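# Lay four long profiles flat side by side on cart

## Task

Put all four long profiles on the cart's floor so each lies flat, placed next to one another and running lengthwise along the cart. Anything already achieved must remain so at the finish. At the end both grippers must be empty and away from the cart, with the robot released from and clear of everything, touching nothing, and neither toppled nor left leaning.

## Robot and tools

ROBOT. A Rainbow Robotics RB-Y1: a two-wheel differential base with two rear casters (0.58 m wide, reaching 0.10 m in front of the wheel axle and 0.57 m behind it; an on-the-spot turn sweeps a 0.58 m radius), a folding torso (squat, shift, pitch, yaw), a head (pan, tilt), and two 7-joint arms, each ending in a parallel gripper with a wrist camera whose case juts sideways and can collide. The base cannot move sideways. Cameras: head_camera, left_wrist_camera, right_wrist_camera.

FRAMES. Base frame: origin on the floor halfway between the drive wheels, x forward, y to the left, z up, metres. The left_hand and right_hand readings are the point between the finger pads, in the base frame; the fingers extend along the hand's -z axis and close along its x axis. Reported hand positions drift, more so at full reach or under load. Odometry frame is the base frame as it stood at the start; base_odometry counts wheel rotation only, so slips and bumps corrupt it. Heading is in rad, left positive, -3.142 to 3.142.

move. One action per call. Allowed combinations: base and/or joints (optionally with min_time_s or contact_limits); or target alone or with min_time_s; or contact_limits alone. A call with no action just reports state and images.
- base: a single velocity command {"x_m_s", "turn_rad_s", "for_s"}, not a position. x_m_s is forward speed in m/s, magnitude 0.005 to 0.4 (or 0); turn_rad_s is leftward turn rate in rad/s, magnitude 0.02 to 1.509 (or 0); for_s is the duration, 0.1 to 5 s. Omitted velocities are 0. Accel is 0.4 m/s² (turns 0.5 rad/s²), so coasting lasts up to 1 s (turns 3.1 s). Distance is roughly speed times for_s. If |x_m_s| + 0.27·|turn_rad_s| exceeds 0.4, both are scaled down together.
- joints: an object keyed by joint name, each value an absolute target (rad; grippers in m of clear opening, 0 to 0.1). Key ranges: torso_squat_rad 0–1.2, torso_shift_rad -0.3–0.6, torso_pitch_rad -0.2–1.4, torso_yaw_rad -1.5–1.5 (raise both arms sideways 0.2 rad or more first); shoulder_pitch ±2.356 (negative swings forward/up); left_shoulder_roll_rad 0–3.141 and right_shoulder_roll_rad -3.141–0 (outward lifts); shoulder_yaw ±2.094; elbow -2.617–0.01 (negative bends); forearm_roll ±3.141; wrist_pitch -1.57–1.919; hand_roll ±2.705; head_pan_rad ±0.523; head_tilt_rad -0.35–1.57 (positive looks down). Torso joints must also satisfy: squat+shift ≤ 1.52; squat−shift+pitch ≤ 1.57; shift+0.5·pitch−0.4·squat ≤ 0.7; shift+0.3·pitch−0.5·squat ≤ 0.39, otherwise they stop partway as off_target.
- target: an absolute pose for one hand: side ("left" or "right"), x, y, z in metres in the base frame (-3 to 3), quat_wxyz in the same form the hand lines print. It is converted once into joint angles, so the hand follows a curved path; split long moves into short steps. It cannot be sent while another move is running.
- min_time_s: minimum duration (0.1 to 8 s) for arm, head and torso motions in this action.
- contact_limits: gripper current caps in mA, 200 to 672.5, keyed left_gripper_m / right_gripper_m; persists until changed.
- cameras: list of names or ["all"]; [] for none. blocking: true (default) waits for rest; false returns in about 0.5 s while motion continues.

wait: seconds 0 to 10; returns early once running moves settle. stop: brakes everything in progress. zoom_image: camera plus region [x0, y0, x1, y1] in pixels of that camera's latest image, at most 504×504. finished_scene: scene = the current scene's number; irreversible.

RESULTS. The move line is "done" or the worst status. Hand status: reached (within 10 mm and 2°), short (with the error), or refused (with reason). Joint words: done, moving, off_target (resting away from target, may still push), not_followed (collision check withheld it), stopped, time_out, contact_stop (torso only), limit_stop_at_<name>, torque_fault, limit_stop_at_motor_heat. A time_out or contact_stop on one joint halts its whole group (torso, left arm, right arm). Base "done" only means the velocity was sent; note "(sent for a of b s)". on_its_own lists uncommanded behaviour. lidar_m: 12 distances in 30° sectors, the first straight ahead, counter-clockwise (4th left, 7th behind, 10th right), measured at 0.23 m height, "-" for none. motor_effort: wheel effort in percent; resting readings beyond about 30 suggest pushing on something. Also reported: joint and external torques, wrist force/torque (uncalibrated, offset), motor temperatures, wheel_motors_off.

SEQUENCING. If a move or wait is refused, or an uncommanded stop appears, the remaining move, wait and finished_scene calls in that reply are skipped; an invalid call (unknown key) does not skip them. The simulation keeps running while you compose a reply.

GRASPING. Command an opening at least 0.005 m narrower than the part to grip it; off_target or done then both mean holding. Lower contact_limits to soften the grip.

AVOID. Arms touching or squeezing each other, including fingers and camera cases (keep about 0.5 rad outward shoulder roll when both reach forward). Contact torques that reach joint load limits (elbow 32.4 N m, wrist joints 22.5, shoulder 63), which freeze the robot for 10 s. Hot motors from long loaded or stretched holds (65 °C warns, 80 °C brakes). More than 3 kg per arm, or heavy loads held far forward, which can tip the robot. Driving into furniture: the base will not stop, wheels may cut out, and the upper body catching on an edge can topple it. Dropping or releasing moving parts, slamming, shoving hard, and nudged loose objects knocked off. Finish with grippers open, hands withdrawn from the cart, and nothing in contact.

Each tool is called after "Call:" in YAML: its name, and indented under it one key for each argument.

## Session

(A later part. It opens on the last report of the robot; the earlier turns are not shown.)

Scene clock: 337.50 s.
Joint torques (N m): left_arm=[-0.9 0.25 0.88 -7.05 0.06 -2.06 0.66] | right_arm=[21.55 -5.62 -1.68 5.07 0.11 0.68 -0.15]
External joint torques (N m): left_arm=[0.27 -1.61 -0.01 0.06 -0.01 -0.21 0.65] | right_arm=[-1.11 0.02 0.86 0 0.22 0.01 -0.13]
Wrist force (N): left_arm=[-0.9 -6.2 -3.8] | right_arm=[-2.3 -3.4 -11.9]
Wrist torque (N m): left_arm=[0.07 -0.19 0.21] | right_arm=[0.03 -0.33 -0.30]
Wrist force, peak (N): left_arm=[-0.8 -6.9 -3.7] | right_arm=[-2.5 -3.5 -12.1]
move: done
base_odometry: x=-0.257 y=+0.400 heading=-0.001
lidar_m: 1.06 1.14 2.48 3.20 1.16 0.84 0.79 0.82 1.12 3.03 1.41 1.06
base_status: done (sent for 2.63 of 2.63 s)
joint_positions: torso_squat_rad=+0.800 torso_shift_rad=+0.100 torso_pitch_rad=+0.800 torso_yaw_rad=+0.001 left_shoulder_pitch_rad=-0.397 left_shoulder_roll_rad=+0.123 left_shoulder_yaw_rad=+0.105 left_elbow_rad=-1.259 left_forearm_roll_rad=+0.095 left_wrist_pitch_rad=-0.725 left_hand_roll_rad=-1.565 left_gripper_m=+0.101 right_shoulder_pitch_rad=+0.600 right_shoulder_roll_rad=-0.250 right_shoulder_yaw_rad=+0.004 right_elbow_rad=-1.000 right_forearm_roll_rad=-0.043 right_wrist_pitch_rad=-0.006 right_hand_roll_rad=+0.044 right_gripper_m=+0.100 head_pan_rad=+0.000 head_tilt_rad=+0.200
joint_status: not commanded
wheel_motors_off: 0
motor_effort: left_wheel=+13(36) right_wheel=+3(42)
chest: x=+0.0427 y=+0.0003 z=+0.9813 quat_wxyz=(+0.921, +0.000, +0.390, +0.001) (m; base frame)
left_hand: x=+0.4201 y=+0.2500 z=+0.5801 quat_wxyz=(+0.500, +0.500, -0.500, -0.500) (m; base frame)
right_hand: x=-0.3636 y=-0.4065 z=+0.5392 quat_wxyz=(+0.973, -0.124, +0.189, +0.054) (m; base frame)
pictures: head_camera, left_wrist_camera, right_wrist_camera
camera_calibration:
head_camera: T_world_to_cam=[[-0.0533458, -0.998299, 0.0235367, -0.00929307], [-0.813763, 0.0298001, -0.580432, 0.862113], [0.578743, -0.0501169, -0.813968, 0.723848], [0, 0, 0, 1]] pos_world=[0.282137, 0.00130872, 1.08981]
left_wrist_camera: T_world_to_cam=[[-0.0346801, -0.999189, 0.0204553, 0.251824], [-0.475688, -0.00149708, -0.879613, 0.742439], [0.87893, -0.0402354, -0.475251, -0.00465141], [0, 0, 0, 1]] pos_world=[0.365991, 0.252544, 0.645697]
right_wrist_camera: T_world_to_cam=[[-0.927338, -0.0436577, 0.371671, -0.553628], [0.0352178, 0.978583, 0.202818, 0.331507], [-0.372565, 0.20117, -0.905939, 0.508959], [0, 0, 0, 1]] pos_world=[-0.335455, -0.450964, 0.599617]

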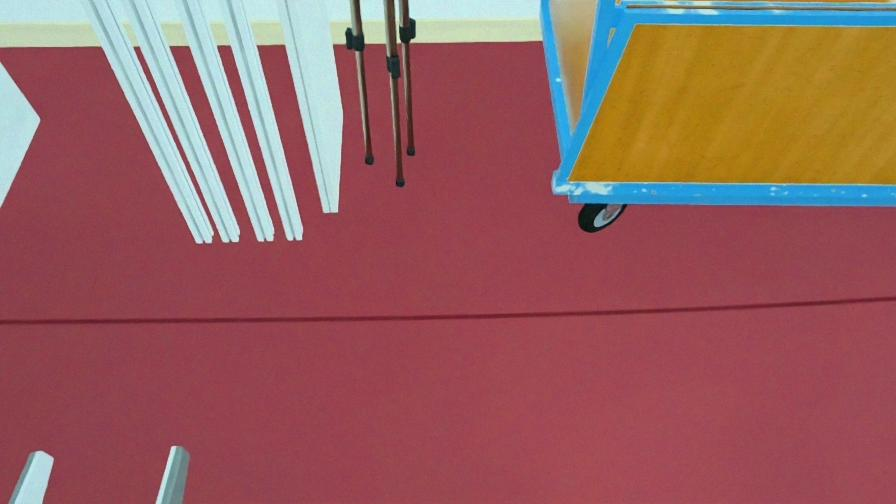

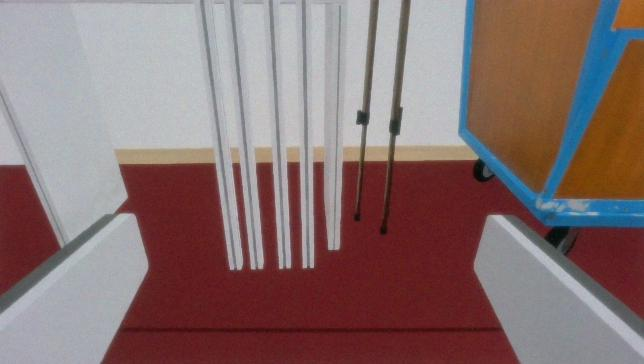

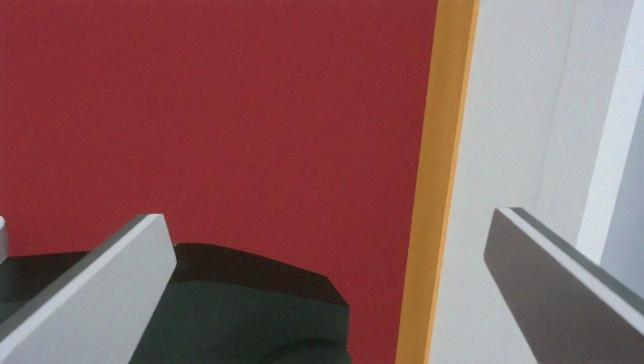

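Call:
move:
  base: {"x_m_s": 0.25, "for_s": 2.0}
  joints: {"left_gripper_m": 0.06}
  cameras: ["all"]

Scene clock: 355.33 s.
Joint torques (N m): left_arm=[-0.73 0.52 1.01 -7.16 0.29 -1.78 0.7] | right_arm=[21.69 -5.48 -2.13 5.49 0.06 0.62 -0.24]
External joint torques (N m): left_arm=[0.44 -1.35 0.13 -0.05 0.22 0.08 0.69] | right_arm=[-0.97 0.16 0.41 0.42 0.17 -0.05 -0.22]
Wrist force (N): left_arm=[-0.9 -6.4 -3.4] | right_arm=[-2.5 -3.5 -11.9]
Wrist torque (N m): left_arm=[0.13 -0.19 0.21] | right_arm=[0.04 -0.35 -0.31]
Wrist force, peak (N): left_arm=[-0.5 -6.8 -3.8] | right_arm=[-2.9 -3.4 -12.2]
move: done
base_odometry: x=+0.243 y=+0.399 heading=-0.001
lidar_m: 0.69 0.64 1.13 4.82 1.87 1.36 1.29 1.35 1.83 4.87 0.72 0.58
base_status: done (sent for 2 of 2 s)
joint_positions: torso_squat_rad=+0.800 torso_shift_rad=+0.100 torso_pitch_rad=+0.800 torso_yaw_rad=+0.001 left_shoulder_pitch_rad=-0.397 left_shoulder_roll_rad=+0.123 left_shoulder_yaw_rad=+0.105 left_elbow_rad=-1.259 left_forearm_roll_rad=+0.095 left_wrist_pitch_rad=-0.725 left_hand_roll_rad=-1.565 left_gripper_m=+0.060 right_shoulder_pitch_rad=+0.600 right_shoulder_roll_rad=-0.250 right_shoulder_yaw_rad=+0.004 right_elbow_rad=-1.000 right_forearm_roll_rad=-0.043 right_wrist_pitch_rad=-0.006 right_hand_roll_rad=+0.044 right_gripper_m=+0.100 head_pan_rad=+0.000 head_tilt_rad=+0.200
joint_status: all done
wheel_motors_off: 0
motor_effort: left_wheel=-7(47) right_wheel=+4(40)
chest: x=+0.0427 y=+0.0003 z=+0.9813 quat_wxyz=(+0.921, +0.000, +0.389, +0.001) (m; base frame)
left_hand: x=+0.4200 y=+0.2500 z=+0.5802 quat_wxyz=(+0.500, +0.500, -0.500, -0.500) (m; base frame)
right_hand: x=-0.3635 y=-0.4065 z=+0.5392 quat_wxyz=(+0.973, -0.124, +0.189, +0.054) (m; base frame)
pictures: head_camera, left_wrist_camera, right_wrist_camera
camera_calibration:
head_camera: T_world_to_cam=[[-0.0533446, -0.998299, 0.0235307, -0.00928926], [-0.813716, 0.0297985, -0.580499, 0.86223], [0.57881, -0.0501138, -0.813921, 0.723859], [0, 0, 0, 1]] pos_world=[0.282137, 0.00130871, 1.08991]
left_wrist_camera: T_world_to_cam=[[-0.0346358, -0.999189, 0.0205438, 0.251748], [-0.475613, -0.00159946, -0.879653, 0.742416], [0.878973, -0.0402383, -0.475172, -0.00462934], [0, 0, 0, 1]] pos_world=[0.365891, 0.252545, 0.645697]
right_wrist_camera: T_world_to_cam=[[-0.927386, -0.0436309, 0.371554, -0.553562], [0.0352122, 0.978586, 0.202802, 0.331516], [-0.372446, 0.201159, -0.905991, 0.509025], [0, 0, 0, 1]] pos_world=[-0.335454, -0.450964, 0.599617]

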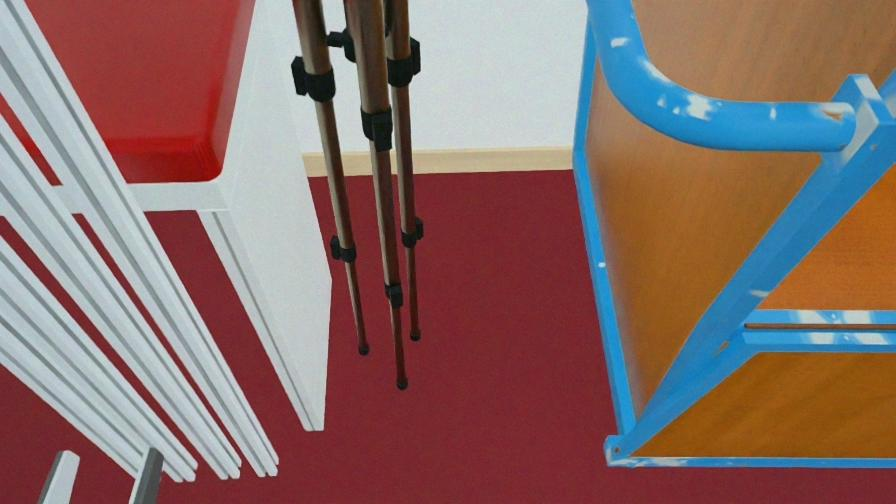

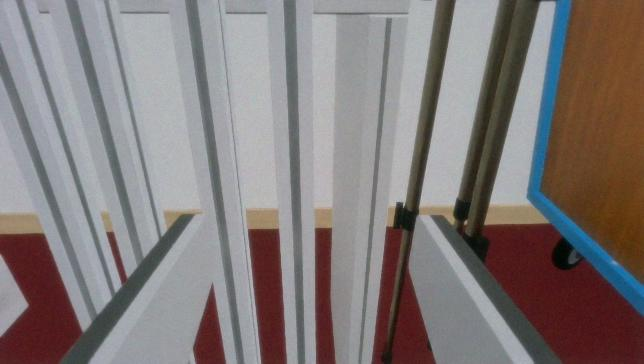

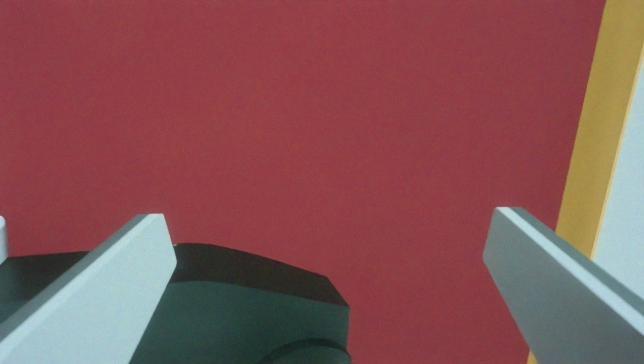

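Call:
zoom_image:
  camera: "left_wrist_camera"
  region: [150, 0, 460, 240]

Scaled by 1.626 from the camera's 644x364 image, which has a finer 920x520 frame.

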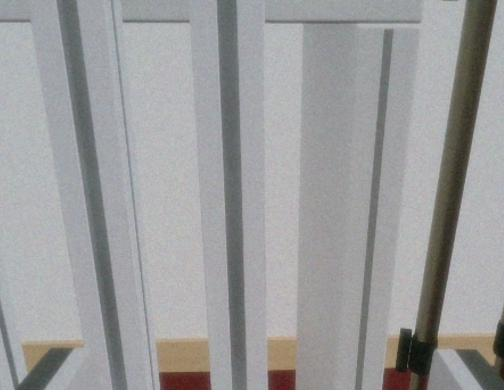

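Call:
move:
  target: {"side": "left", "x": 0.42, "y": 0.259, "z": 0.555, "quat_wxyz": [0.5, 0.5, -0.5, -0.5]}

Call:
move:
  base: {"x_m_s": 0.15, "for_s": 0.8}
  joints: {"left_gripper_m": 0.052}
  cameras: ["all"]

Call:
zoom_image:
  camera: "left_wrist_camera"
  region: [120, 100, 500, 360]

Scene clock: 379.80 s.
Joint torques (N m): left_arm=[-1.24 3.23 1.02 -6.77 -0.09 -1.86 0.57] | right_arm=[21.33 -5.51 -1.83 4.88 -0.14 0.73 -0.23]
External joint torques (N m): left_arm=[0.45 0.78 0.04 -0.45 -0.18 -0.01 0.56] | right_arm=[-1.32 0.13 0.71 -0.2 -0.03 0.06 -0.21]
Wrist force (N): left_arm=[-0.5 -6.2 -3.2] | right_arm=[-2.4 -3.4 -11.7]
Wrist torque (N m): left_arm=[0.11 -0.23 0.27] | right_arm=[0.04 -0.34 -0.29]
Wrist force, peak (N): left_arm=[-0.6 -7.1 -3.2] | right_arm=[-2.4 -3.4 -12.1]
move: done
base_odometry: x=+0.243 y=+0.399 heading=-0.001
lidar_m: 0.68 0.65 1.12 4.82 1.87 1.36 1.29 1.35 1.83 4.87 0.73 0.58
base_status: not commanded
joint_positions: torso_squat_rad=+0.800 torso_shift_rad=+0.100 torso_pitch_rad=+0.800 torso_yaw_rad=+0.001 left_shoulder_pitch_rad=-0.483 left_shoulder_roll_rad=+0.152 left_shoulder_yaw_rad=+0.117 left_elbow_rad=-1.055 left_forearm_roll_rad=+0.102 left_wrist_pitch_rad=-0.839 left_hand_roll_rad=-1.545 left_gripper_m=+0.060 right_shoulder_pitch_rad=+0.600 right_shoulder_roll_rad=-0.250 right_shoulder_yaw_rad=+0.004 right_elbow_rad=-1.000 right_forearm_roll_rad=-0.043 right_wrist_pitch_rad=-0.006 right_hand_roll_rad=+0.044 right_gripper_m=+0.100 head_pan_rad=+0.000 head_tilt_rad=+0.200
joint_status: all done
wheel_motors_off: 0
motor_effort: left_wheel=-6(8) right_wheel=+3(5)
chest: x=+0.0427 y=+0.0003 z=+0.9813 quat_wxyz=(+0.921, +0.000, +0.389, +0.001) (m; base frame)
left_hand: x=+0.4199 y=+0.2589 z=+0.5552 quat_wxyz=(+0.501, +0.499, -0.499, -0.501) (m; base frame)
left_hand_status: reached (checked arc, planned for 0.5 s): 0 mm and 0.2 deg off.
right_hand: x=-0.3636 y=-0.4065 z=+0.5392 quat_wxyz=(+0.973, -0.124, +0.189, +0.054) (m; base frame)
camera_calibration:
head_camera: T_world_to_cam=[[-0.0533446, -0.998299, 0.0235307, -0.00928926], [-0.813716, 0.0297985, -0.580499, 0.86223], [0.57881, -0.0501138, -0.813921, 0.723859], [0, 0, 0, 1]] pos_world=[0.282137, 0.00130871, 1.08991]
left_wrist_camera: T_world_to_cam=[[-0.0340738, -0.9992, 0.0209529, 0.260697], [-0.478376, -0.00210138, -0.878153, 0.720878], [0.877494, -0.0399454, -0.477922, -0.0139765], [0, 0, 0, 1]] pos_world=[0.365998, 0.261445, 0.620899]
right_wrist_camera: T_world_to_cam=[[-0.927382, -0.0435399, 0.371573, -0.553531], [0.0352988, 0.97859, 0.202768, 0.331567], [-0.372446, 0.20116, -0.90599, 0.509025], [0, 0, 0, 1]] pos_world=[-0.335454, -0.450965, 0.599617]

Scene clock: 381.47 s.
Joint torques (N m): left_arm=[-1.2 3.49 0.4 -6.88 0.16 -2.07 0.61] | right_arm=[21.5 -6.1 -1.82 5.31 0.02 0.58 -0.17]
External joint torques (N m): left_arm=[0.49 1.05 -0.57 -0.56 0.07 -0.21 0.6] | right_arm=[-1.15 -0.46 0.72 0.24 0.13 -0.09 -0.15]
Wrist force (N): left_arm=[-0.8 -6.6 -3.2] | right_arm=[-2.4 -3.6 -11.7]
Wrist torque (N m): left_arm=[0.12 -0.26 0.26] | right_arm=[0.06 -0.34 -0.32]
Wrist force, peak (N): left_arm=[-0.6 -6.8 -3.4] | right_arm=[-2.8 -3.7 -12.1]
move: done
base_odometry: x=+0.363 y=+0.399 heading=-0.002
lidar_m: 0.62 0.54 1.05 4.41 2.05 1.49 1.41 1.46 1.99 1.38 0.55 0.47
base_status: done (sent for 0.8 of 0.8 s)
joint_positions: torso_squat_rad=+0.800 torso_shift_rad=+0.100 torso_pitch_rad=+0.800 torso_yaw_rad=+0.001 left_shoulder_pitch_rad=-0.483 left_shoulder_roll_rad=+0.152 left_shoulder_yaw_rad=+0.117 left_elbow_rad=-1.055 left_forearm_roll_rad=+0.102 left_wrist_pitch_rad=-0.839 left_hand_roll_rad=-1.545 left_gripper_m=+0.052 right_shoulder_pitch_rad=+0.600 right_shoulder_roll_rad=-0.250 right_shoulder_yaw_rad=+0.004 right_elbow_rad=-1.000 right_forearm_roll_rad=-0.043 right_wrist_pitch_rad=-0.006 right_hand_roll_rad=+0.044 right_gripper_m=+0.100 head_pan_rad=+0.000 head_tilt_rad=+0.200
joint_status: all done
wheel_motors_off: 0
motor_effort: left_wheel=-6(21) right_wheel=+4(33)
chest: x=+0.0427 y=+0.0003 z=+0.9813 quat_wxyz=(+0.921, +0.000, +0.389, +0.001) (m; base frame)
left_hand: x=+0.4199 y=+0.2589 z=+0.5552 quat_wxyz=(+0.501, +0.499, -0.499, -0.501) (m; base frame)
right_hand: x=-0.3636 y=-0.4065 z=+0.5392 quat_wxyz=(+0.973, -0.124, +0.189, +0.054) (m; base frame)
pictures: head_camera, left_wrist_camera, right_wrist_camera
camera_calibration:
head_camera: T_world_to_cam=[[-0.0533446, -0.998299, 0.0235307, -0.00928926], [-0.813716, 0.0297985, -0.580499, 0.86223], [0.57881, -0.0501138, -0.813921, 0.723859], [0, 0, 0, 1]] pos_world=[0.282137, 0.00130871, 1.08991]
left_wrist_camera: T_world_to_cam=[[-0.0340767, -0.9992, 0.0209507, 0.260697], [-0.478298, -0.00210168, -0.878195, 0.720964], [0.877536, -0.0399467, -0.477844, -0.013992], [0, 0, 0, 1]] pos_world=[0.365998, 0.261445, 0.620999]
right_wrist_camera: T_world_to_cam=[[-0.927386, -0.0436309, 0.371554, -0.553562], [0.0352122, 0.978586, 0.202802, 0.331516], [-0.372446, 0.201159, -0.905991, 0.509025], [0, 0, 0, 1]] pos_world=[-0.335454, -0.450964, 0.599617]

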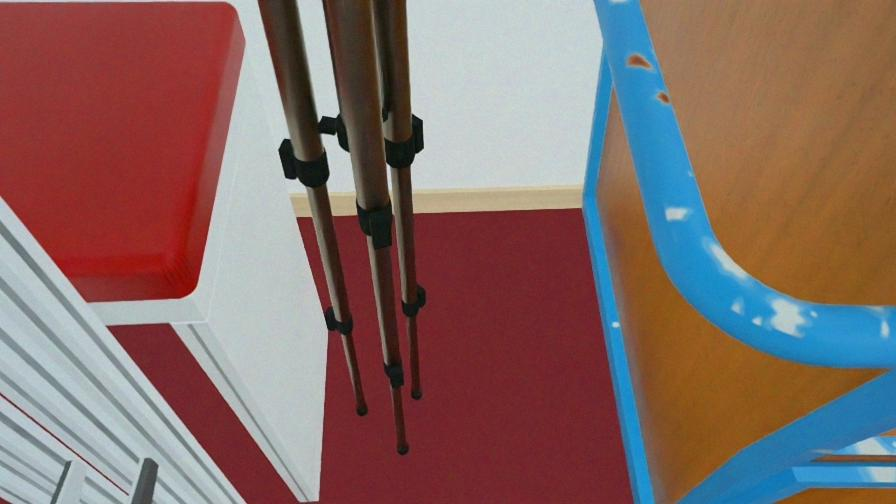

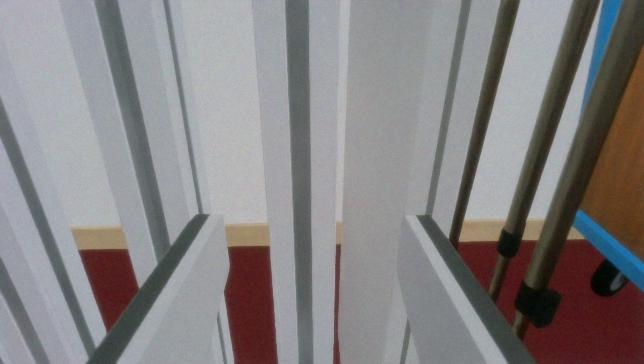

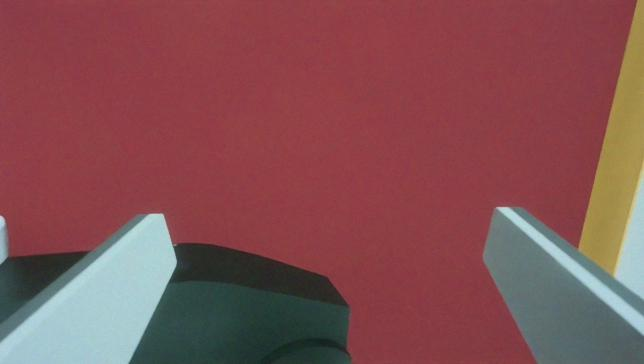

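Scaled by 1.326 from the camera's 644x364 image, which has a finer 920x520 frame.

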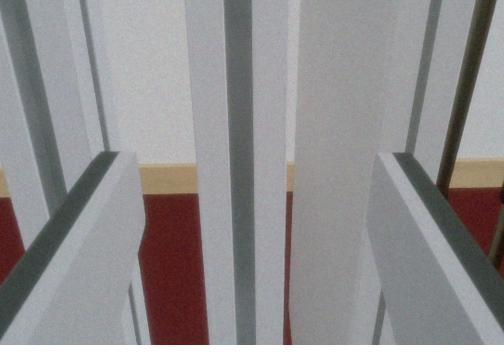

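Call:
move:
  target: {"side": "left", "x": 0.42, "y": 0.262, "z": 0.555, "quat_wxyz": [0.5, 0.5, -0.5, -0.5]}

Call:
move:
  base: {"x_m_s": 0.15, "for_s": 0.5667}
  cameras: ["all"]

Call:
zoom_image:
  camera: "left_wrist_camera"
  region: [120, 100, 500, 360]

Scene clock: 389.07 s.
Joint torques (N m): left_arm=[-1.27 3.13 0.99 -6.52 0.18 -1.81 0.23] | right_arm=[21.4 -6.24 -1.28 5.26 0.08 0.63 -0.15]
External joint torques (N m): left_arm=[0.41 0.54 -0.04 -0.24 0.08 0.05 0.22] | right_arm=[-1.26 -0.6 1.26 0.18 0.19 -0.04 -0.13]
Wrist force (N): left_arm=[-1.2 -6.5 -3.2] | right_arm=[-2.4 -3.2 -11.9]
Wrist torque (N m): left_arm=[0.11 -0.28 0.25] | right_arm=[0.02 -0.33 -0.32]
Wrist force, peak (N): left_arm=[-1.4 -7.9 -1.9] | right_arm=[-2.5 -3.5 -12.1]
move: done
base_odometry: x=+0.363 y=+0.399 heading=-0.002
lidar_m: 0.61 0.53 1.06 4.40 2.05 1.48 1.41 1.46 1.99 1.38 0.55 0.48
base_status: not commanded
joint_positions: torso_squat_rad=+0.800 torso_shift_rad=+0.100 torso_pitch_rad=+0.800 torso_yaw_rad=+0.001 left_shoulder_pitch_rad=-0.486 left_shoulder_roll_rad=+0.159 left_shoulder_yaw_rad=+0.119 left_elbow_rad=-1.045 left_forearm_roll_rad=+0.103 left_wrist_pitch_rad=-0.847 left_hand_roll_rad=-1.539 left_gripper_m=+0.052 right_shoulder_pitch_rad=+0.600 right_shoulder_roll_rad=-0.250 right_shoulder_yaw_rad=+0.004 right_elbow_rad=-1.000 right_forearm_roll_rad=-0.043 right_wrist_pitch_rad=-0.006 right_hand_roll_rad=+0.044 right_gripper_m=+0.100 head_pan_rad=+0.000 head_tilt_rad=+0.200
joint_status: all done
wheel_motors_off: 0
motor_effort: left_wheel=-7(8) right_wheel=+6(6)
chest: x=+0.0427 y=+0.0003 z=+0.9813 quat_wxyz=(+0.921, +0.000, +0.389, +0.001) (m; base frame)
left_hand: x=+0.4200 y=+0.2619 z=+0.5550 quat_wxyz=(+0.500, +0.500, -0.500, -0.500) (m; base frame)
left_hand_status: reached (checked arc, planned for 0.1 s): 0 mm and 0.0 deg off.
right_hand: x=-0.3636 y=-0.4065 z=+0.5392 quat_wxyz=(+0.973, -0.124, +0.189, +0.054) (m; base frame)
camera_calibration:
head_camera: T_world_to_cam=[[-0.0533446, -0.998299, 0.0235307, -0.00928926], [-0.813716, 0.0297985, -0.580499, 0.86223], [0.57881, -0.0501138, -0.813921, 0.723859], [0, 0, 0, 1]] pos_world=[0.282137, 0.00130871, 1.08991]
left_wrist_camera: T_world_to_cam=[[-0.0343496, -0.999192, 0.0208734, 0.263846], [-0.476212, -0.00199848, -0.879328, 0.720479], [0.878659, -0.0401447, -0.475759, -0.0156241], [0, 0, 0, 1]] pos_world=[0.365892, 0.264445, 0.620597]
right_wrist_camera: T_world_to_cam=[[-0.927382, -0.0435399, 0.371573, -0.553531], [0.0352988, 0.97859, 0.202768, 0.331567], [-0.372446, 0.20116, -0.90599, 0.509025], [0, 0, 0, 1]] pos_world=[-0.335454, -0.450965, 0.599617]

Scene clock: 390.50 s.
Joint torques (N m): left_arm=[-1.35 2.94 0.73 -6.33 0.02 -1.63 0.48] | right_arm=[21.42 -6.05 -1.88 5.18 -0.06 0.73 -0.27]
External joint torques (N m): left_arm=[0.33 0.35 -0.3 -0.06 -0.07 0.22 0.46] | right_arm=[-1.24 -0.41 0.66 0.11 0.05 0.06 -0.25]
Wrist force (N): left_arm=[-0.6 -6.2 -3.5] | right_arm=[-2.5 -3.4 -11.9]
Wrist torque (N m): left_arm=[0.09 -0.21 0.23] | right_arm=[0.03 -0.34 -0.31]
Wrist force, peak (N): left_arm=[-0.7 -6.5 -4.1] | right_arm=[-2.8 -3.7 -12.0]
move: done
base_odometry: x=+0.448 y=+0.399 heading=-0.002
lidar_m: 0.54 0.47 0.57 4.08 2.18 1.58 1.50 1.56 2.11 1.08 0.44 0.41
base_status: done (sent for 0.57 of 0.57 s)
joint_positions: torso_squat_rad=+0.800 torso_shift_rad=+0.100 torso_pitch_rad=+0.800 torso_yaw_rad=+0.001 left_shoulder_pitch_rad=-0.486 left_shoulder_roll_rad=+0.159 left_shoulder_yaw_rad=+0.119 left_elbow_rad=-1.045 left_forearm_roll_rad=+0.103 left_wrist_pitch_rad=-0.847 left_hand_roll_rad=-1.539 left_gripper_m=+0.052 right_shoulder_pitch_rad=+0.600 right_shoulder_roll_rad=-0.250 right_shoulder_yaw_rad=+0.004 right_elbow_rad=-1.000 right_forearm_roll_rad=-0.043 right_wrist_pitch_rad=-0.006 right_hand_roll_rad=+0.044 right_gripper_m=+0.100 head_pan_rad=+0.000 head_tilt_rad=+0.200
joint_status: not commanded
wheel_motors_off: 0
motor_effort: left_wheel=-5(20) right_wheel=+4(37)
chest: x=+0.0427 y=+0.0003 z=+0.9813 quat_wxyz=(+0.921, +0.000, +0.389, +0.001) (m; base frame)
left_hand: x=+0.4200 y=+0.2619 z=+0.5550 quat_wxyz=(+0.500, +0.500, -0.500, -0.500) (m; base frame)
right_hand: x=-0.3635 y=-0.4065 z=+0.5392 quat_wxyz=(+0.973, -0.124, +0.189, +0.054) (m; base frame)
pictures: head_camera, left_wrist_camera, right_wrist_camera
camera_calibration:
head_camera: T_world_to_cam=[[-0.0533423, -0.998299, 0.0235323, -0.00929167], [-0.813716, 0.0297957, -0.580499, 0.86223], [0.57881, -0.0501138, -0.813921, 0.723859], [0, 0, 0, 1]] pos_world=[0.282137, 0.00130871, 1.08991]
left_wrist_camera: T_world_to_cam=[[-0.0343533, -0.999192, 0.0208695, 0.26385], [-0.476134, -0.00199688, -0.87937, 0.720476], [0.878701, -0.040146, -0.475681, -0.0156874], [0, 0, 0, 1]] pos_world=[0.365892, 0.264445, 0.620597]
right_wrist_camera: T_world_to_cam=[[-0.927386, -0.0436309, 0.371554, -0.553562], [0.0352122, 0.978586, 0.202802, 0.331516], [-0.372446, 0.201159, -0.905991, 0.509025], [0, 0, 0, 1]] pos_world=[-0.335454, -0.450964, 0.599617]

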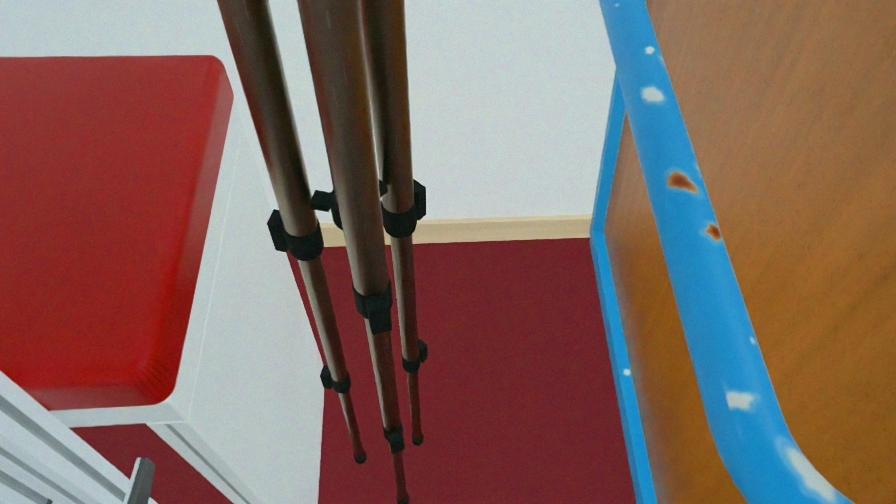

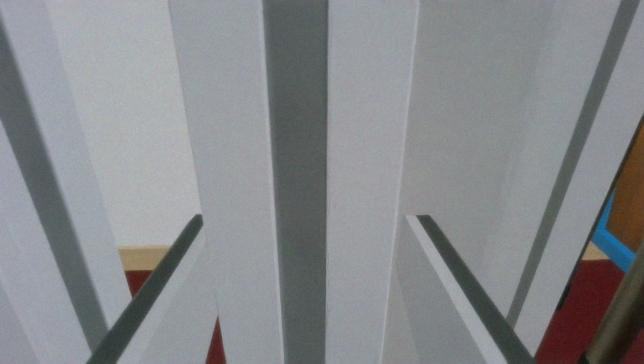

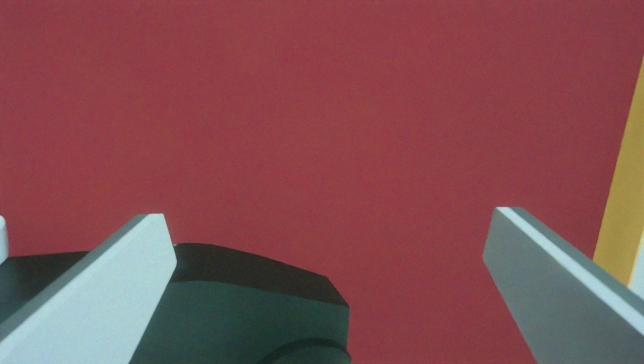

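Scaled by 1.326 from the camera's 644x364 image, which has a finer 920x520 frame.

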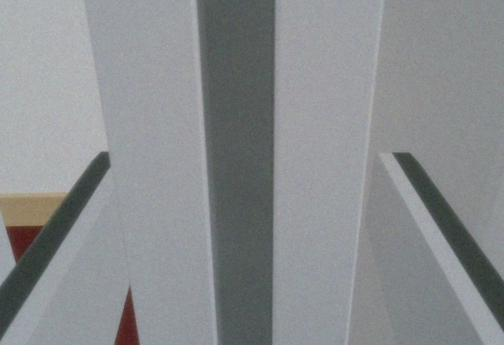

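Call:
move:
  joints: {"left_gripper_m": 0.018}
  cameras: ["left_wrist_camera", "head_camera"]

Scene clock: 396.77 s.
Joint torques (N m): left_arm=[-1.78 3.32 0.6 -6.53 -0.07 -1.98 -0.21] | right_arm=[21.51 -6.21 -1.89 5.19 0.18 0.75 -0.28]
External joint torques (N m): left_arm=[-0.09 0.73 -0.43 -0.26 -0.17 -0.13 -0.21] | right_arm=[-1.14 -0.57 0.66 0.12 0.29 0.08 -0.26]
Wrist force (N): left_arm=[0.1 -5.7 -3.5] | right_arm=[-2.5 -3.8 -11.6]
Wrist torque (N m): left_arm=[0.04 -0.28 1.00] | right_arm=[0.08 -0.34 -0.31]
Wrist force, peak (N): left_arm=[0.8 -6.6 -3.7] | right_arm=[-2.5 -3.6 -12.2]
move: off_target
base_odometry: x=+0.448 y=+0.399 heading=-0.002
lidar_m: 0.52 0.46 0.57 4.07 2.17 1.58 1.50 1.56 2.11 1.09 0.45 0.41
base_status: not commanded
joint_positions: torso_squat_rad=+0.800 torso_shift_rad=+0.100 torso_pitch_rad=+0.800 torso_yaw_rad=+0.001 left_shoulder_pitch_rad=-0.486 left_shoulder_roll_rad=+0.159 left_shoulder_yaw_rad=+0.119 left_elbow_rad=-1.045 left_forearm_roll_rad=+0.103 left_wrist_pitch_rad=-0.847 left_hand_roll_rad=-1.539 left_gripper_m=+0.031 right_shoulder_pitch_rad=+0.600 right_shoulder_roll_rad=-0.250 right_shoulder_yaw_rad=+0.004 right_elbow_rad=-1.000 right_forearm_roll_rad=-0.043 right_wrist_pitch_rad=-0.006 right_hand_roll_rad=+0.044 right_gripper_m=+0.100 head_pan_rad=+0.000 head_tilt_rad=+0.200
joint_status: left_gripper_m off_target (ended at +0.031, target +0.018)
wheel_motors_off: 0
motor_effort: left_wheel=-6(6) right_wheel=+5(6)
chest: x=+0.0427 y=+0.0003 z=+0.9813 quat_wxyz=(+0.921, +0.000, +0.389, +0.001) (m; base frame)
left_hand: x=+0.4200 y=+0.2619 z=+0.5550 quat_wxyz=(+0.500, +0.500, -0.500, -0.500) (m; base frame)
right_hand: x=-0.3635 y=-0.4065 z=+0.5392 quat_wxyz=(+0.973, -0.124, +0.189, +0.054) (m; base frame)
pictures: head_camera, left_wrist_camera
camera_calibration:
head_camera: T_world_to_cam=[[-0.0533423, -0.998299, 0.0235323, -0.00929167], [-0.813716, 0.0297957, -0.580499, 0.86223], [0.57881, -0.0501138, -0.813921, 0.723859], [0, 0, 0, 1]] pos_world=[0.282137, 0.00130871, 1.08991]
left_wrist_camera: T_world_to_cam=[[-0.0343496, -0.999187, 0.0210929, 0.263709], [-0.476139, -0.00219504, -0.879367, 0.720528], [0.878699, -0.0402491, -0.475677, -0.0156619], [0, 0, 0, 1]] pos_world=[0.365892, 0.264446, 0.620596]

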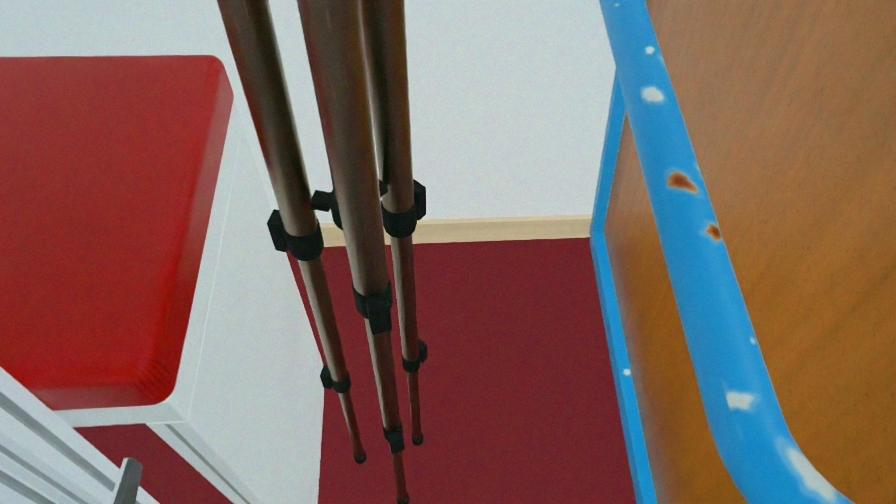

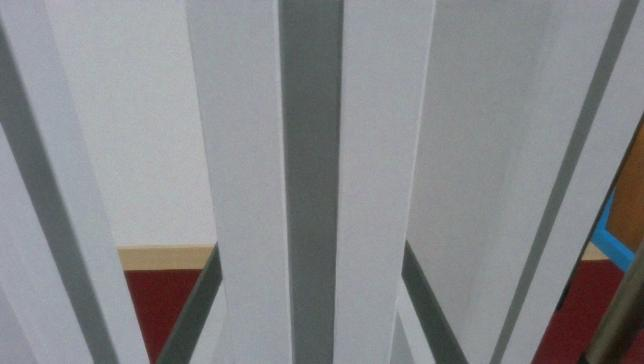

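Call:
move:
  target: {"side": "left", "x": 0.40, "y": 0.262, "z": 0.575, "quat_wxyz": [0.5, 0.5, -0.5, -0.5]}
  min_time_s: 1.5

Call:
move:
  target: {"side": "left", "x": 0.38, "y": 0.262, "z": 0.63, "quat_wxyz": [0.5, 0.5, -0.5, -0.5]}
  min_time_s: 1.5
  cameras: ["all"]

Scene clock: 401.97 s.
Joint torques (N m): left_arm=[-1.99 1.37 0.43 -10.69 -0.24 -4.1 -0.1] | right_arm=[21.1 -6.18 -2.17 5.11 -0.11 0.9 -0.22]
External joint torques (N m): left_arm=[-1.84 -0.85 -0.69 -3.97 -0.35 -2.24 -0.11] | right_arm=[-1.56 -0.54 0.37 0.04 0 0.23 -0.2]
Wrist force (N): left_arm=[-0.4 -15.8 -3.5] | right_arm=[-2.2 -3.5 -11.8]
Wrist torque (N m): left_arm=[0.09 -0.16 0.20] | right_arm=[0.05 -0.32 -0.30]
Wrist force, peak (N): left_arm=[-1.1 -16.3 -3.6] | right_arm=[-2.6 -3.3 -12.2]
move: done
base_odometry: x=+0.448 y=+0.399 heading=-0.002
lidar_m: 0.53 0.45 0.56 4.06 2.16 1.58 1.49 1.54 2.11 1.09 0.44 0.41
base_status: not commanded
joint_positions: torso_squat_rad=+0.800 torso_shift_rad=+0.100 torso_pitch_rad=+0.800 torso_yaw_rad=+0.001 left_shoulder_pitch_rad=-0.358 left_shoulder_roll_rad=+0.141 left_shoulder_yaw_rad=+0.103 left_elbow_rad=-1.236 left_forearm_roll_rad=+0.094 left_wrist_pitch_rad=-0.782 left_hand_roll_rad=-1.538 left_gripper_m=+0.031 right_shoulder_pitch_rad=+0.600 right_shoulder_roll_rad=-0.250 right_shoulder_yaw_rad=+0.004 right_elbow_rad=-1.000 right_forearm_roll_rad=-0.043 right_wrist_pitch_rad=-0.006 right_hand_roll_rad=+0.044 right_gripper_m=+0.100 head_pan_rad=+0.000 head_tilt_rad=+0.200
joint_status: all done
wheel_motors_off: 0
motor_effort: left_wheel=-6(6) right_wheel=+3(5)
chest: x=+0.0427 y=+0.0003 z=+0.9813 quat_wxyz=(+0.921, +0.000, +0.389, +0.001) (m; base frame)
left_hand: x=+0.3996 y=+0.2622 z=+0.5744 quat_wxyz=(+0.500, +0.500, -0.500, -0.500) (m; base frame)
left_hand_status: reached (checked arc, planned for 1.5 s): 1 mm and 0.0 deg off.
right_hand: x=-0.3636 y=-0.4065 z=+0.5392 quat_wxyz=(+0.973, -0.124, +0.189, +0.054) (m; base frame)
camera_calibration:
head_camera: T_world_to_cam=[[-0.0533423, -0.998299, 0.0235323, -0.00929167], [-0.813716, 0.0297957, -0.580499, 0.86223], [0.57881, -0.0501138, -0.813921, 0.723859], [0, 0, 0, 1]] pos_world=[0.282137, 0.00130871, 1.08991]
left_wrist_camera: T_world_to_cam=[[-0.0340883, -0.999208, 0.02051, 0.263285], [-0.476207, -0.00180338, -0.879331, 0.727773], [0.878672, -0.0397419, -0.475768, 0.0114421], [0, 0, 0, 1]] pos_world=[0.345492, 0.264844, 0.639998]
right_wrist_camera: T_world_to_cam=[[-0.927386, -0.0436309, 0.371554, -0.553562], [0.0352122, 0.978586, 0.202802, 0.331516], [-0.372446, 0.201159, -0.905991, 0.509025], [0, 0, 0, 1]] pos_world=[-0.335454, -0.450964, 0.599617]

Scene clock: 403.80 s.
Joint torques (N m): left_arm=[-0.45 1.36 -0.05 -11.64 -0.31 -4.45 0.64] | right_arm=[20.92 -5.41 -1.89 5.36 0.12 0.78 -0.17]
External joint torques (N m): left_arm=[-2.25 -0.45 -1.34 -3.91 -0.43 -2.6 0.63] | right_arm=[-1.74 0.23 0.65 0.29 0.23 0.11 -0.15]
Wrist force (N): left_arm=[-0.8 -15.2 -3.6] | right_arm=[-2.6 -3.4 -11.8]
Wrist torque (N m): left_arm=[-0.03 -0.21 0.24] | right_arm=[0.03 -0.35 -0.30]
Wrist force, peak (N): left_arm=[-0.7 -16.2 -3.9] | right_arm=[-2.6 -3.6 -12.1]
move: done
base_odometry: x=+0.448 y=+0.399 heading=-0.002
lidar_m: 0.53 0.43 0.56 4.06 2.18 1.58 1.49 1.56 2.11 1.10 0.44 0.41
base_status: not commanded
joint_positions: torso_squat_rad=+0.800 torso_shift_rad=+0.100 torso_pitch_rad=+0.800 torso_yaw_rad=+0.001 left_shoulder_pitch_rad=-0.150 left_shoulder_roll_rad=+0.120 left_shoulder_yaw_rad=+0.077 left_elbow_rad=-1.603 left_forearm_roll_rad=+0.084 left_wrist_pitch_rad=-0.628 left_hand_roll_rad=-1.532 left_gripper_m=+0.031 right_shoulder_pitch_rad=+0.600 right_shoulder_roll_rad=-0.250 right_shoulder_yaw_rad=+0.004 right_elbow_rad=-1.000 right_forearm_roll_rad=-0.043 right_wrist_pitch_rad=-0.006 right_hand_roll_rad=+0.044 right_gripper_m=+0.100 head_pan_rad=+0.000 head_tilt_rad=+0.200
joint_status: all done
wheel_motors_off: 0
motor_effort: left_wheel=-5(6) right_wheel=+4(7)
chest: x=+0.0427 y=+0.0003 z=+0.9813 quat_wxyz=(+0.921, +0.000, +0.389, +0.001) (m; base frame)
left_hand: x=+0.3794 y=+0.2622 z=+0.6298 quat_wxyz=(+0.497, +0.503, -0.503, -0.498) (m; base frame)
left_hand_status: reached (checked arc, planned for 1.5 s): 1 mm and 0.6 deg off.
right_hand: x=-0.3636 y=-0.4065 z=+0.5392 quat_wxyz=(+0.973, -0.124, +0.189, +0.054) (m; base frame)
pictures: head_camera, left_wrist_camera, right_wrist_camera
camera_calibration:
head_camera: T_world_to_cam=[[-0.0533423, -0.998299, 0.0235323, -0.00929167], [-0.813716, 0.0297957, -0.580499, 0.86223], [0.57881, -0.0501138, -0.813921, 0.723859], [0, 0, 0, 1]] pos_world=[0.282137, 0.00130871, 1.08991]
left_wrist_camera: T_world_to_cam=[[-0.0350686, -0.999185, 0.019967, 0.262038], [-0.466687, -0.00129426, -0.884422, 0.7663], [0.883727, -0.0403337, -0.466261, 0.0478042], [0, 0, 0, 1]] pos_world=[0.324565, 0.264744, 0.694789]
right_wrist_camera: T_world_to_cam=[[-0.927386, -0.0436309, 0.371554, -0.553562], [0.0352122, 0.978586, 0.202802, 0.331516], [-0.372446, 0.201159, -0.905991, 0.509025], [0, 0, 0, 1]] pos_world=[-0.335454, -0.450964, 0.599617]

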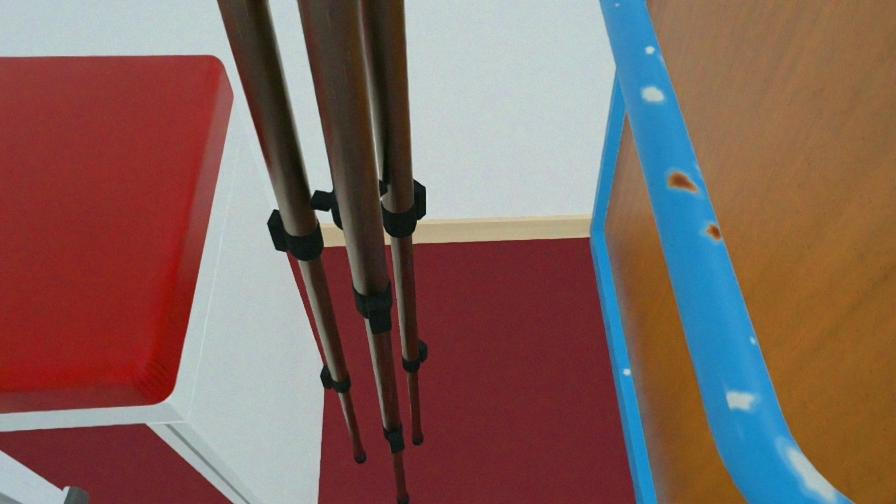

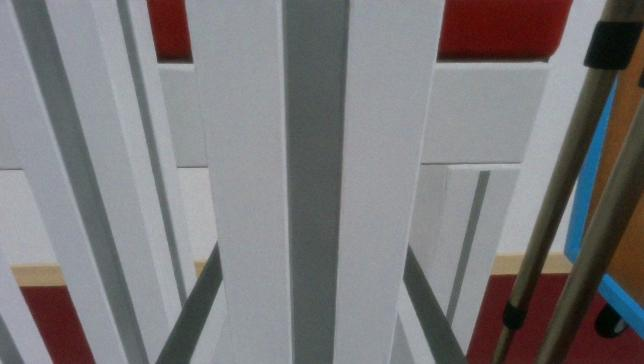

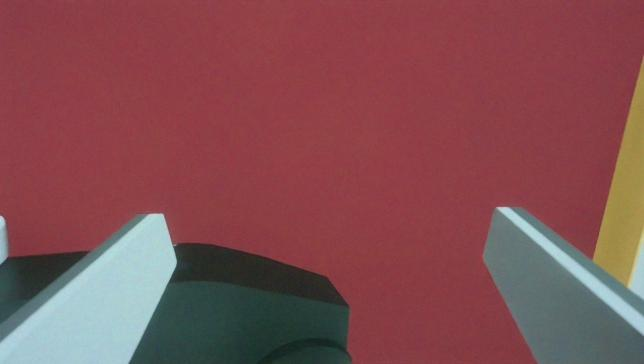

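Call:
move:
  base: {"x_m_s": -0.3, "for_s": 2.3333}

Call:
move:
  base: {"turn_rad_s": -0.6, "for_s": 2.6167}

Call:
move:
  base: {"x_m_s": 0.3, "for_s": 3.6667}

Call:
move:
  base: {"turn_rad_s": 0.6, "for_s": 2.6167}
  cameras: ["all"]

Scene clock: 417.13 s.
Joint torques (N m): left_arm=[-0.94 0.36 0.33 -11.6 -0.18 -4.19 0.43] | right_arm=[21.02 -5.35 -1.66 4.69 0.16 0.68 -0.41]
External joint torques (N m): left_arm=[-2.74 -1.46 -0.96 -3.88 -0.29 -2.34 0.42] | right_arm=[-1.64 0.29 0.88 -0.39 0.27 0.01 -0.39]
Wrist force (N): left_arm=[-0.6 -15.8 -3.4] | right_arm=[-2.6 -3.5 -11.8]
Wrist torque (N m): left_arm=[-0.06 -0.21 0.25] | right_arm=[0.05 -0.35 -0.32]
Wrist force, peak (N): left_arm=[-0.6 -15.7 -4.5] | right_arm=[-2.7 -3.5 -12.1]
move: done
base_odometry: x=-0.252 y=+0.401 heading=-0.003
lidar_m: 1.05 0.43 2.47 3.26 1.17 0.85 0.79 0.82 1.13 3.02 1.40 1.05
base_status: done (sent for 2.33 of 2.33 s)
joint_positions: torso_squat_rad=+0.800 torso_shift_rad=+0.100 torso_pitch_rad=+0.800 torso_yaw_rad=+0.001 left_shoulder_pitch_rad=-0.150 left_shoulder_roll_rad=+0.120 left_shoulder_yaw_rad=+0.077 left_elbow_rad=-1.603 left_forearm_roll_rad=+0.084 left_wrist_pitch_rad=-0.628 left_hand_roll_rad=-1.532 left_gripper_m=+0.031 right_shoulder_pitch_rad=+0.600 right_shoulder_roll_rad=-0.250 right_shoulder_yaw_rad=+0.004 right_elbow_rad=-1.000 right_forearm_roll_rad=-0.043 right_wrist_pitch_rad=-0.006 right_hand_roll_rad=+0.044 right_gripper_m=+0.100 head_pan_rad=+0.000 head_tilt_rad=+0.200
joint_status: not commanded
wheel_motors_off: 0
motor_effort: left_wheel=-6(29) right_wheel=+11(47)
chest: x=+0.0428 y=+0.0003 z=+0.9813 quat_wxyz=(+0.921, +0.000, +0.390, +0.001) (m; base frame)
left_hand: x=+0.3793 y=+0.2622 z=+0.6297 quat_wxyz=(+0.497, +0.503, -0.503, -0.498) (m; base frame)
right_hand: x=-0.3637 y=-0.4065 z=+0.5393 quat_wxyz=(+0.973, -0.124, +0.189, +0.054) (m; base frame)
camera_calibration:
head_camera: T_world_to_cam=[[-0.0533458, -0.998299, 0.0235367, -0.00929307], [-0.813763, 0.0298001, -0.580432, 0.862113], [0.578743, -0.0501169, -0.813968, 0.723848], [0, 0, 0, 1]] pos_world=[0.282137, 0.00130872, 1.08981]
left_wrist_camera: T_world_to_cam=[[-0.0350641, -0.999185, 0.0199748, 0.262033], [-0.466885, -0.00129425, -0.884317, 0.766203], [0.883623, -0.0403337, -0.466459, 0.0479283], [0, 0, 0, 1]] pos_world=[0.324566, 0.264744, 0.694689]
right_wrist_camera: T_world_to_cam=[[-0.927258, -0.0434784, 0.371889, -0.553745], [0.0353858, 0.978613, 0.202642, 0.331687], [-0.372746, 0.201061, -0.905889, 0.508781], [0, 0, 0, 1]] pos_world=[-0.335555, -0.450965, 0.599617]

Scene clock: 421.30 s.
Joint torques (N m): left_arm=[-0.11 1.64 1.13 -11.7 0.01 -4.26 0.47] | right_arm=[21.41 -6.15 -2.15 4.84 0.26 0.88 -0.32]
External joint torques (N m): left_arm=[-1.91 -0.18 -0.16 -3.98 -0.1 -2.41 0.46] | right_arm=[-1.26 -0.51 0.39 -0.23 0.36 0.21 -0.3]
Wrist force (N): left_arm=[-0.7 -15.4 -3.7] | right_arm=[-2.6 -3.4 -11.9]
Wrist torque (N m): left_arm=[0.07 -0.23 0.26] | right_arm=[0.02 -0.35 -0.31]
Wrist force, peak (N): left_arm=[-1.0 -15.6 -3.7] | right_arm=[-2.7 -3.8 -12.2]
move: done
base_odometry: x=-0.252 y=+0.401 heading=-1.582
lidar_m: 2.87 0.44 1.07 1.06 1.16 2.46 3.43 1.17 0.84 0.79 0.83 1.12
base_status: done (sent for 2.63 of 2.63 s)
joint_positions: torso_squat_rad=+0.800 torso_shift_rad=+0.100 torso_pitch_rad=+0.800 torso_yaw_rad=+0.001 left_shoulder_pitch_rad=-0.150 left_shoulder_roll_rad=+0.120 left_shoulder_yaw_rad=+0.077 left_elbow_rad=-1.603 left_forearm_roll_rad=+0.084 left_wrist_pitch_rad=-0.628 left_hand_roll_rad=-1.532 left_gripper_m=+0.031 right_shoulder_pitch_rad=+0.600 right_shoulder_roll_rad=-0.250 right_shoulder_yaw_rad=+0.004 right_elbow_rad=-1.000 right_forearm_roll_rad=-0.043 right_wrist_pitch_rad=-0.006 right_hand_roll_rad=+0.044 right_gripper_m=+0.100 head_pan_rad=+0.000 head_tilt_rad=+0.200
joint_status: not commanded
wheel_motors_off: 0
motor_effort: left_wheel=+11(46) right_wheel=+3(45)
chest: x=+0.0428 y=+0.0003 z=+0.9813 quat_wxyz=(+0.921, +0.000, +0.390, +0.001) (m; base frame)
left_hand: x=+0.3793 y=+0.2622 z=+0.6297 quat_wxyz=(+0.497, +0.503, -0.503, -0.498) (m; base frame)
right_hand: x=-0.3636 y=-0.4066 z=+0.5393 quat_wxyz=(+0.973, -0.124, +0.189, +0.054) (m; base frame)
camera_calibration:
head_camera: T_world_to_cam=[[-0.0533458, -0.998299, 0.0235367, -0.00929307], [-0.813763, 0.0298001, -0.580432, 0.862113], [0.578743, -0.0501169, -0.813968, 0.723848], [0, 0, 0, 1]] pos_world=[0.282137, 0.00130872, 1.08981]
left_wrist_camera: T_world_to_cam=[[-0.0350641, -0.999185, 0.0199748, 0.262033], [-0.466885, -0.00129425, -0.884317, 0.766203], [0.883623, -0.0403337, -0.466459, 0.0479283], [0, 0, 0, 1]] pos_world=[0.324566, 0.264744, 0.694689]
right_wrist_camera: T_world_to_cam=[[-0.927296, -0.0435502, 0.371786, -0.553728], [0.035301, 0.978609, 0.202679, 0.331634], [-0.37266, 0.201068, -0.905923, 0.508834], [0, 0, 0, 1]] pos_world=[-0.335555, -0.450965, 0.599617]

Scene clock: 426.13 s.
Joint torques (N m): left_arm=[0.07 0.86 -0.01 -11.26 -0.12 -4.19 0.31] | right_arm=[21.46 -6.08 -1.62 5.45 0.02 0.74 -0.29]
External joint torques (N m): left_arm=[-1.73 -0.96 -1.3 -3.54 -0.24 -2.36 0.29] | right_arm=[-1.21 -0.44 0.92 0.37 0.13 0.07 -0.27]
Wrist force (N): left_arm=[-1.1 -14.9 -3.3] | right_arm=[-2.6 -3.7 -11.8]
Wrist torque (N m): left_arm=[0.24 -0.27 0.24] | right_arm=[0.06 -0.34 -0.31]
Wrist force, peak (N): left_arm=[-1.0 -15.8 -4.2] | right_arm=[-2.4 -3.6 -12.2]
move: done
base_odometry: x=-0.265 y=-0.699 heading=-1.583
lidar_m: 2.81 0.43 1.03 1.01 1.04 1.75 3.33 1.13 0.81 0.77 0.80 1.08
base_status: done (sent for 3.67 of 3.67 s)
joint_positions: torso_squat_rad=+0.800 torso_shift_rad=+0.100 torso_pitch_rad=+0.800 torso_yaw_rad=+0.001 left_shoulder_pitch_rad=-0.151 left_shoulder_roll_rad=+0.120 left_shoulder_yaw_rad=+0.077 left_elbow_rad=-1.603 left_forearm_roll_rad=+0.084 left_wrist_pitch_rad=-0.628 left_hand_roll_rad=-1.532 left_gripper_m=+0.031 right_shoulder_pitch_rad=+0.600 right_shoulder_roll_rad=-0.250 right_shoulder_yaw_rad=+0.004 right_elbow_rad=-1.000 right_forearm_roll_rad=-0.043 right_wrist_pitch_rad=-0.006 right_hand_roll_rad=+0.044 right_gripper_m=+0.100 head_pan_rad=+0.000 head_tilt_rad=+0.200
joint_status: not commanded
wheel_motors_off: 0
motor_effort: left_wheel=-6(48) right_wheel=+1(40)
chest: x=+0.0429 y=+0.0003 z=+0.9812 quat_wxyz=(+0.921, +0.000, +0.390, +0.001) (m; base frame)
left_hand: x=+0.3794 y=+0.2622 z=+0.6297 quat_wxyz=(+0.497, +0.503, -0.503, -0.498) (m; base frame)
right_hand: x=-0.3635 y=-0.4066 z=+0.5393 quat_wxyz=(+0.973, -0.124, +0.189, +0.055) (m; base frame)
camera_calibration:
head_camera: T_world_to_cam=[[-0.0533411, -0.998299, 0.023547, -0.00929804], [-0.813925, 0.0298042, -0.580205, 0.861935], [0.578516, -0.0501143, -0.81413, 0.72395], [0, 0, 0, 1]] pos_world=[0.282237, 0.00130873, 1.08971]
left_wrist_camera: T_world_to_cam=[[-0.0350197, -0.999185, 0.0200601, 0.261963], [-0.466768, -0.00139573, -0.884379, 0.766281], [0.883686, -0.0403341, -0.466339, 0.0477365], [0, 0, 0, 1]] pos_world=[0.324665, 0.264744, 0.694689]
right_wrist_camera: T_world_to_cam=[[-0.927263, -0.043605, 0.371862, -0.553695], [0.0352652, 0.978608, 0.202689, 0.331612], [-0.372746, 0.20106, -0.905889, 0.508818], [0, 0, 0, 1]] pos_world=[-0.335455, -0.450965, 0.599617]

Scene clock: 430.30 s.
Joint torques (N m): left_arm=[1.07 0.88 0.92 -11.79 -0.07 -4.4 0.36] | right_arm=[21.64 -5.76 -1.84 5.13 0.16 0.73 -0.29]
External joint torques (N m): left_arm=[-0.73 -0.93 -0.37 -4.07 -0.19 -2.55 0.34] | right_arm=[-1.02 -0.13 0.7 0.05 0.27 0.06 -0.27]
Wrist force (N): left_arm=[-0.4 -15.1 -3.5] | right_arm=[-2.5 -3.3 -11.8]
Wrist torque (N m): left_arm=[0.04 -0.18 0.27] | right_arm=[0.03 -0.33 -0.31]
Wrist force, peak (N): left_arm=[-0.2 -15.8 -3.4] | right_arm=[-2.9 -3.4 -12.2]
move: done
base_odometry: x=-0.265 y=-0.699 heading=-0.003
lidar_m: 0.99 0.44 1.73 3.15 1.13 0.83 0.77 0.80 1.08 2.93 2.56 1.01
base_status: done (sent for 2.63 of 2.63 s)
joint_positions: torso_squat_rad=+0.800 torso_shift_rad=+0.100 torso_pitch_rad=+0.800 torso_yaw_rad=+0.001 left_shoulder_pitch_rad=-0.151 left_shoulder_roll_rad=+0.120 left_shoulder_yaw_rad=+0.077 left_elbow_rad=-1.603 left_forearm_roll_rad=+0.084 left_wrist_pitch_rad=-0.628 left_hand_roll_rad=-1.532 left_gripper_m=+0.031 right_shoulder_pitch_rad=+0.600 right_shoulder_roll_rad=-0.250 right_shoulder_yaw_rad=+0.004 right_elbow_rad=-1.000 right_forearm_roll_rad=-0.043 right_wrist_pitch_rad=-0.006 right_hand_roll_rad=+0.044 right_gripper_m=+0.100 head_pan_rad=+0.000 head_tilt_rad=+0.200
joint_status: not commanded
wheel_motors_off: 0
motor_effort: left_wheel=+2(38) right_wheel=+12(36)
chest: x=+0.0429 y=+0.0003 z=+0.9812 quat_wxyz=(+0.921, +0.000, +0.390, +0.001) (m; base frame)
left_hand: x=+0.3794 y=+0.2621 z=+0.6297 quat_wxyz=(+0.497, +0.503, -0.503, -0.498) (m; base frame)
right_hand: x=-0.3636 y=-0.4066 z=+0.5393 quat_wxyz=(+0.973, -0.124, +0.189, +0.054) (m; base frame)
pictures: head_camera, left_wrist_camera, right_wrist_camera
camera_calibration:
head_camera: T_world_to_cam=[[-0.0533411, -0.998299, 0.023547, -0.00929804], [-0.813925, 0.0298042, -0.580205, 0.861935], [0.578516, -0.0501143, -0.81413, 0.72395], [0, 0, 0, 1]] pos_world=[0.282237, 0.00130873, 1.08971]
left_wrist_camera: T_world_to_cam=[[-0.0350197, -0.999185, 0.0200601, 0.261963], [-0.466768, -0.00139573, -0.884379, 0.766281], [0.883686, -0.0403341, -0.466339, 0.0477365], [0, 0, 0, 1]] pos_world=[0.324665, 0.264744, 0.694689]
right_wrist_camera: T_world_to_cam=[[-0.927248, -0.043577, 0.371903, -0.553739], [0.0353066, 0.978605, 0.202694, 0.331601], [-0.372779, 0.201079, -0.905872, 0.508895], [0, 0, 0, 1]] pos_world=[-0.335456, -0.450965, 0.599717]

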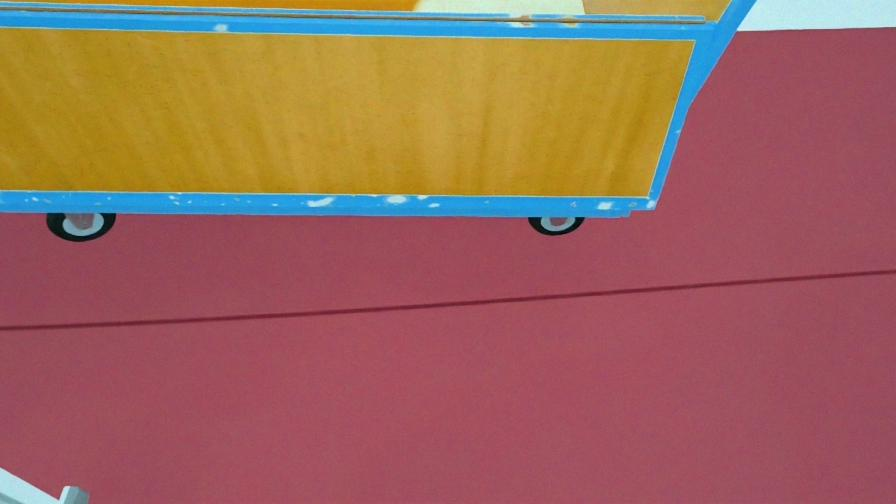

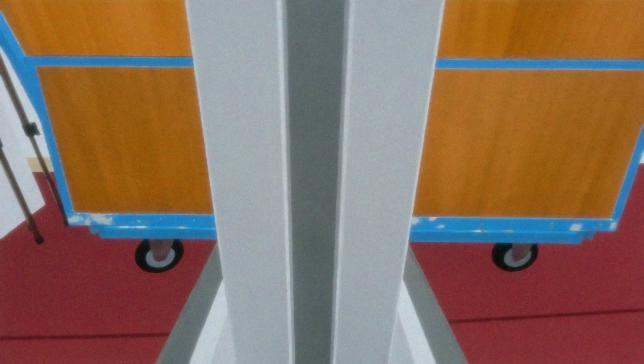

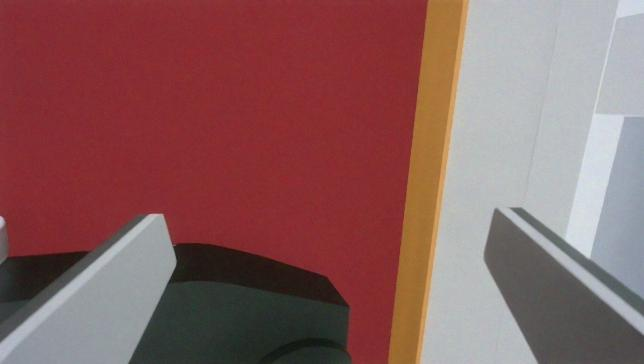

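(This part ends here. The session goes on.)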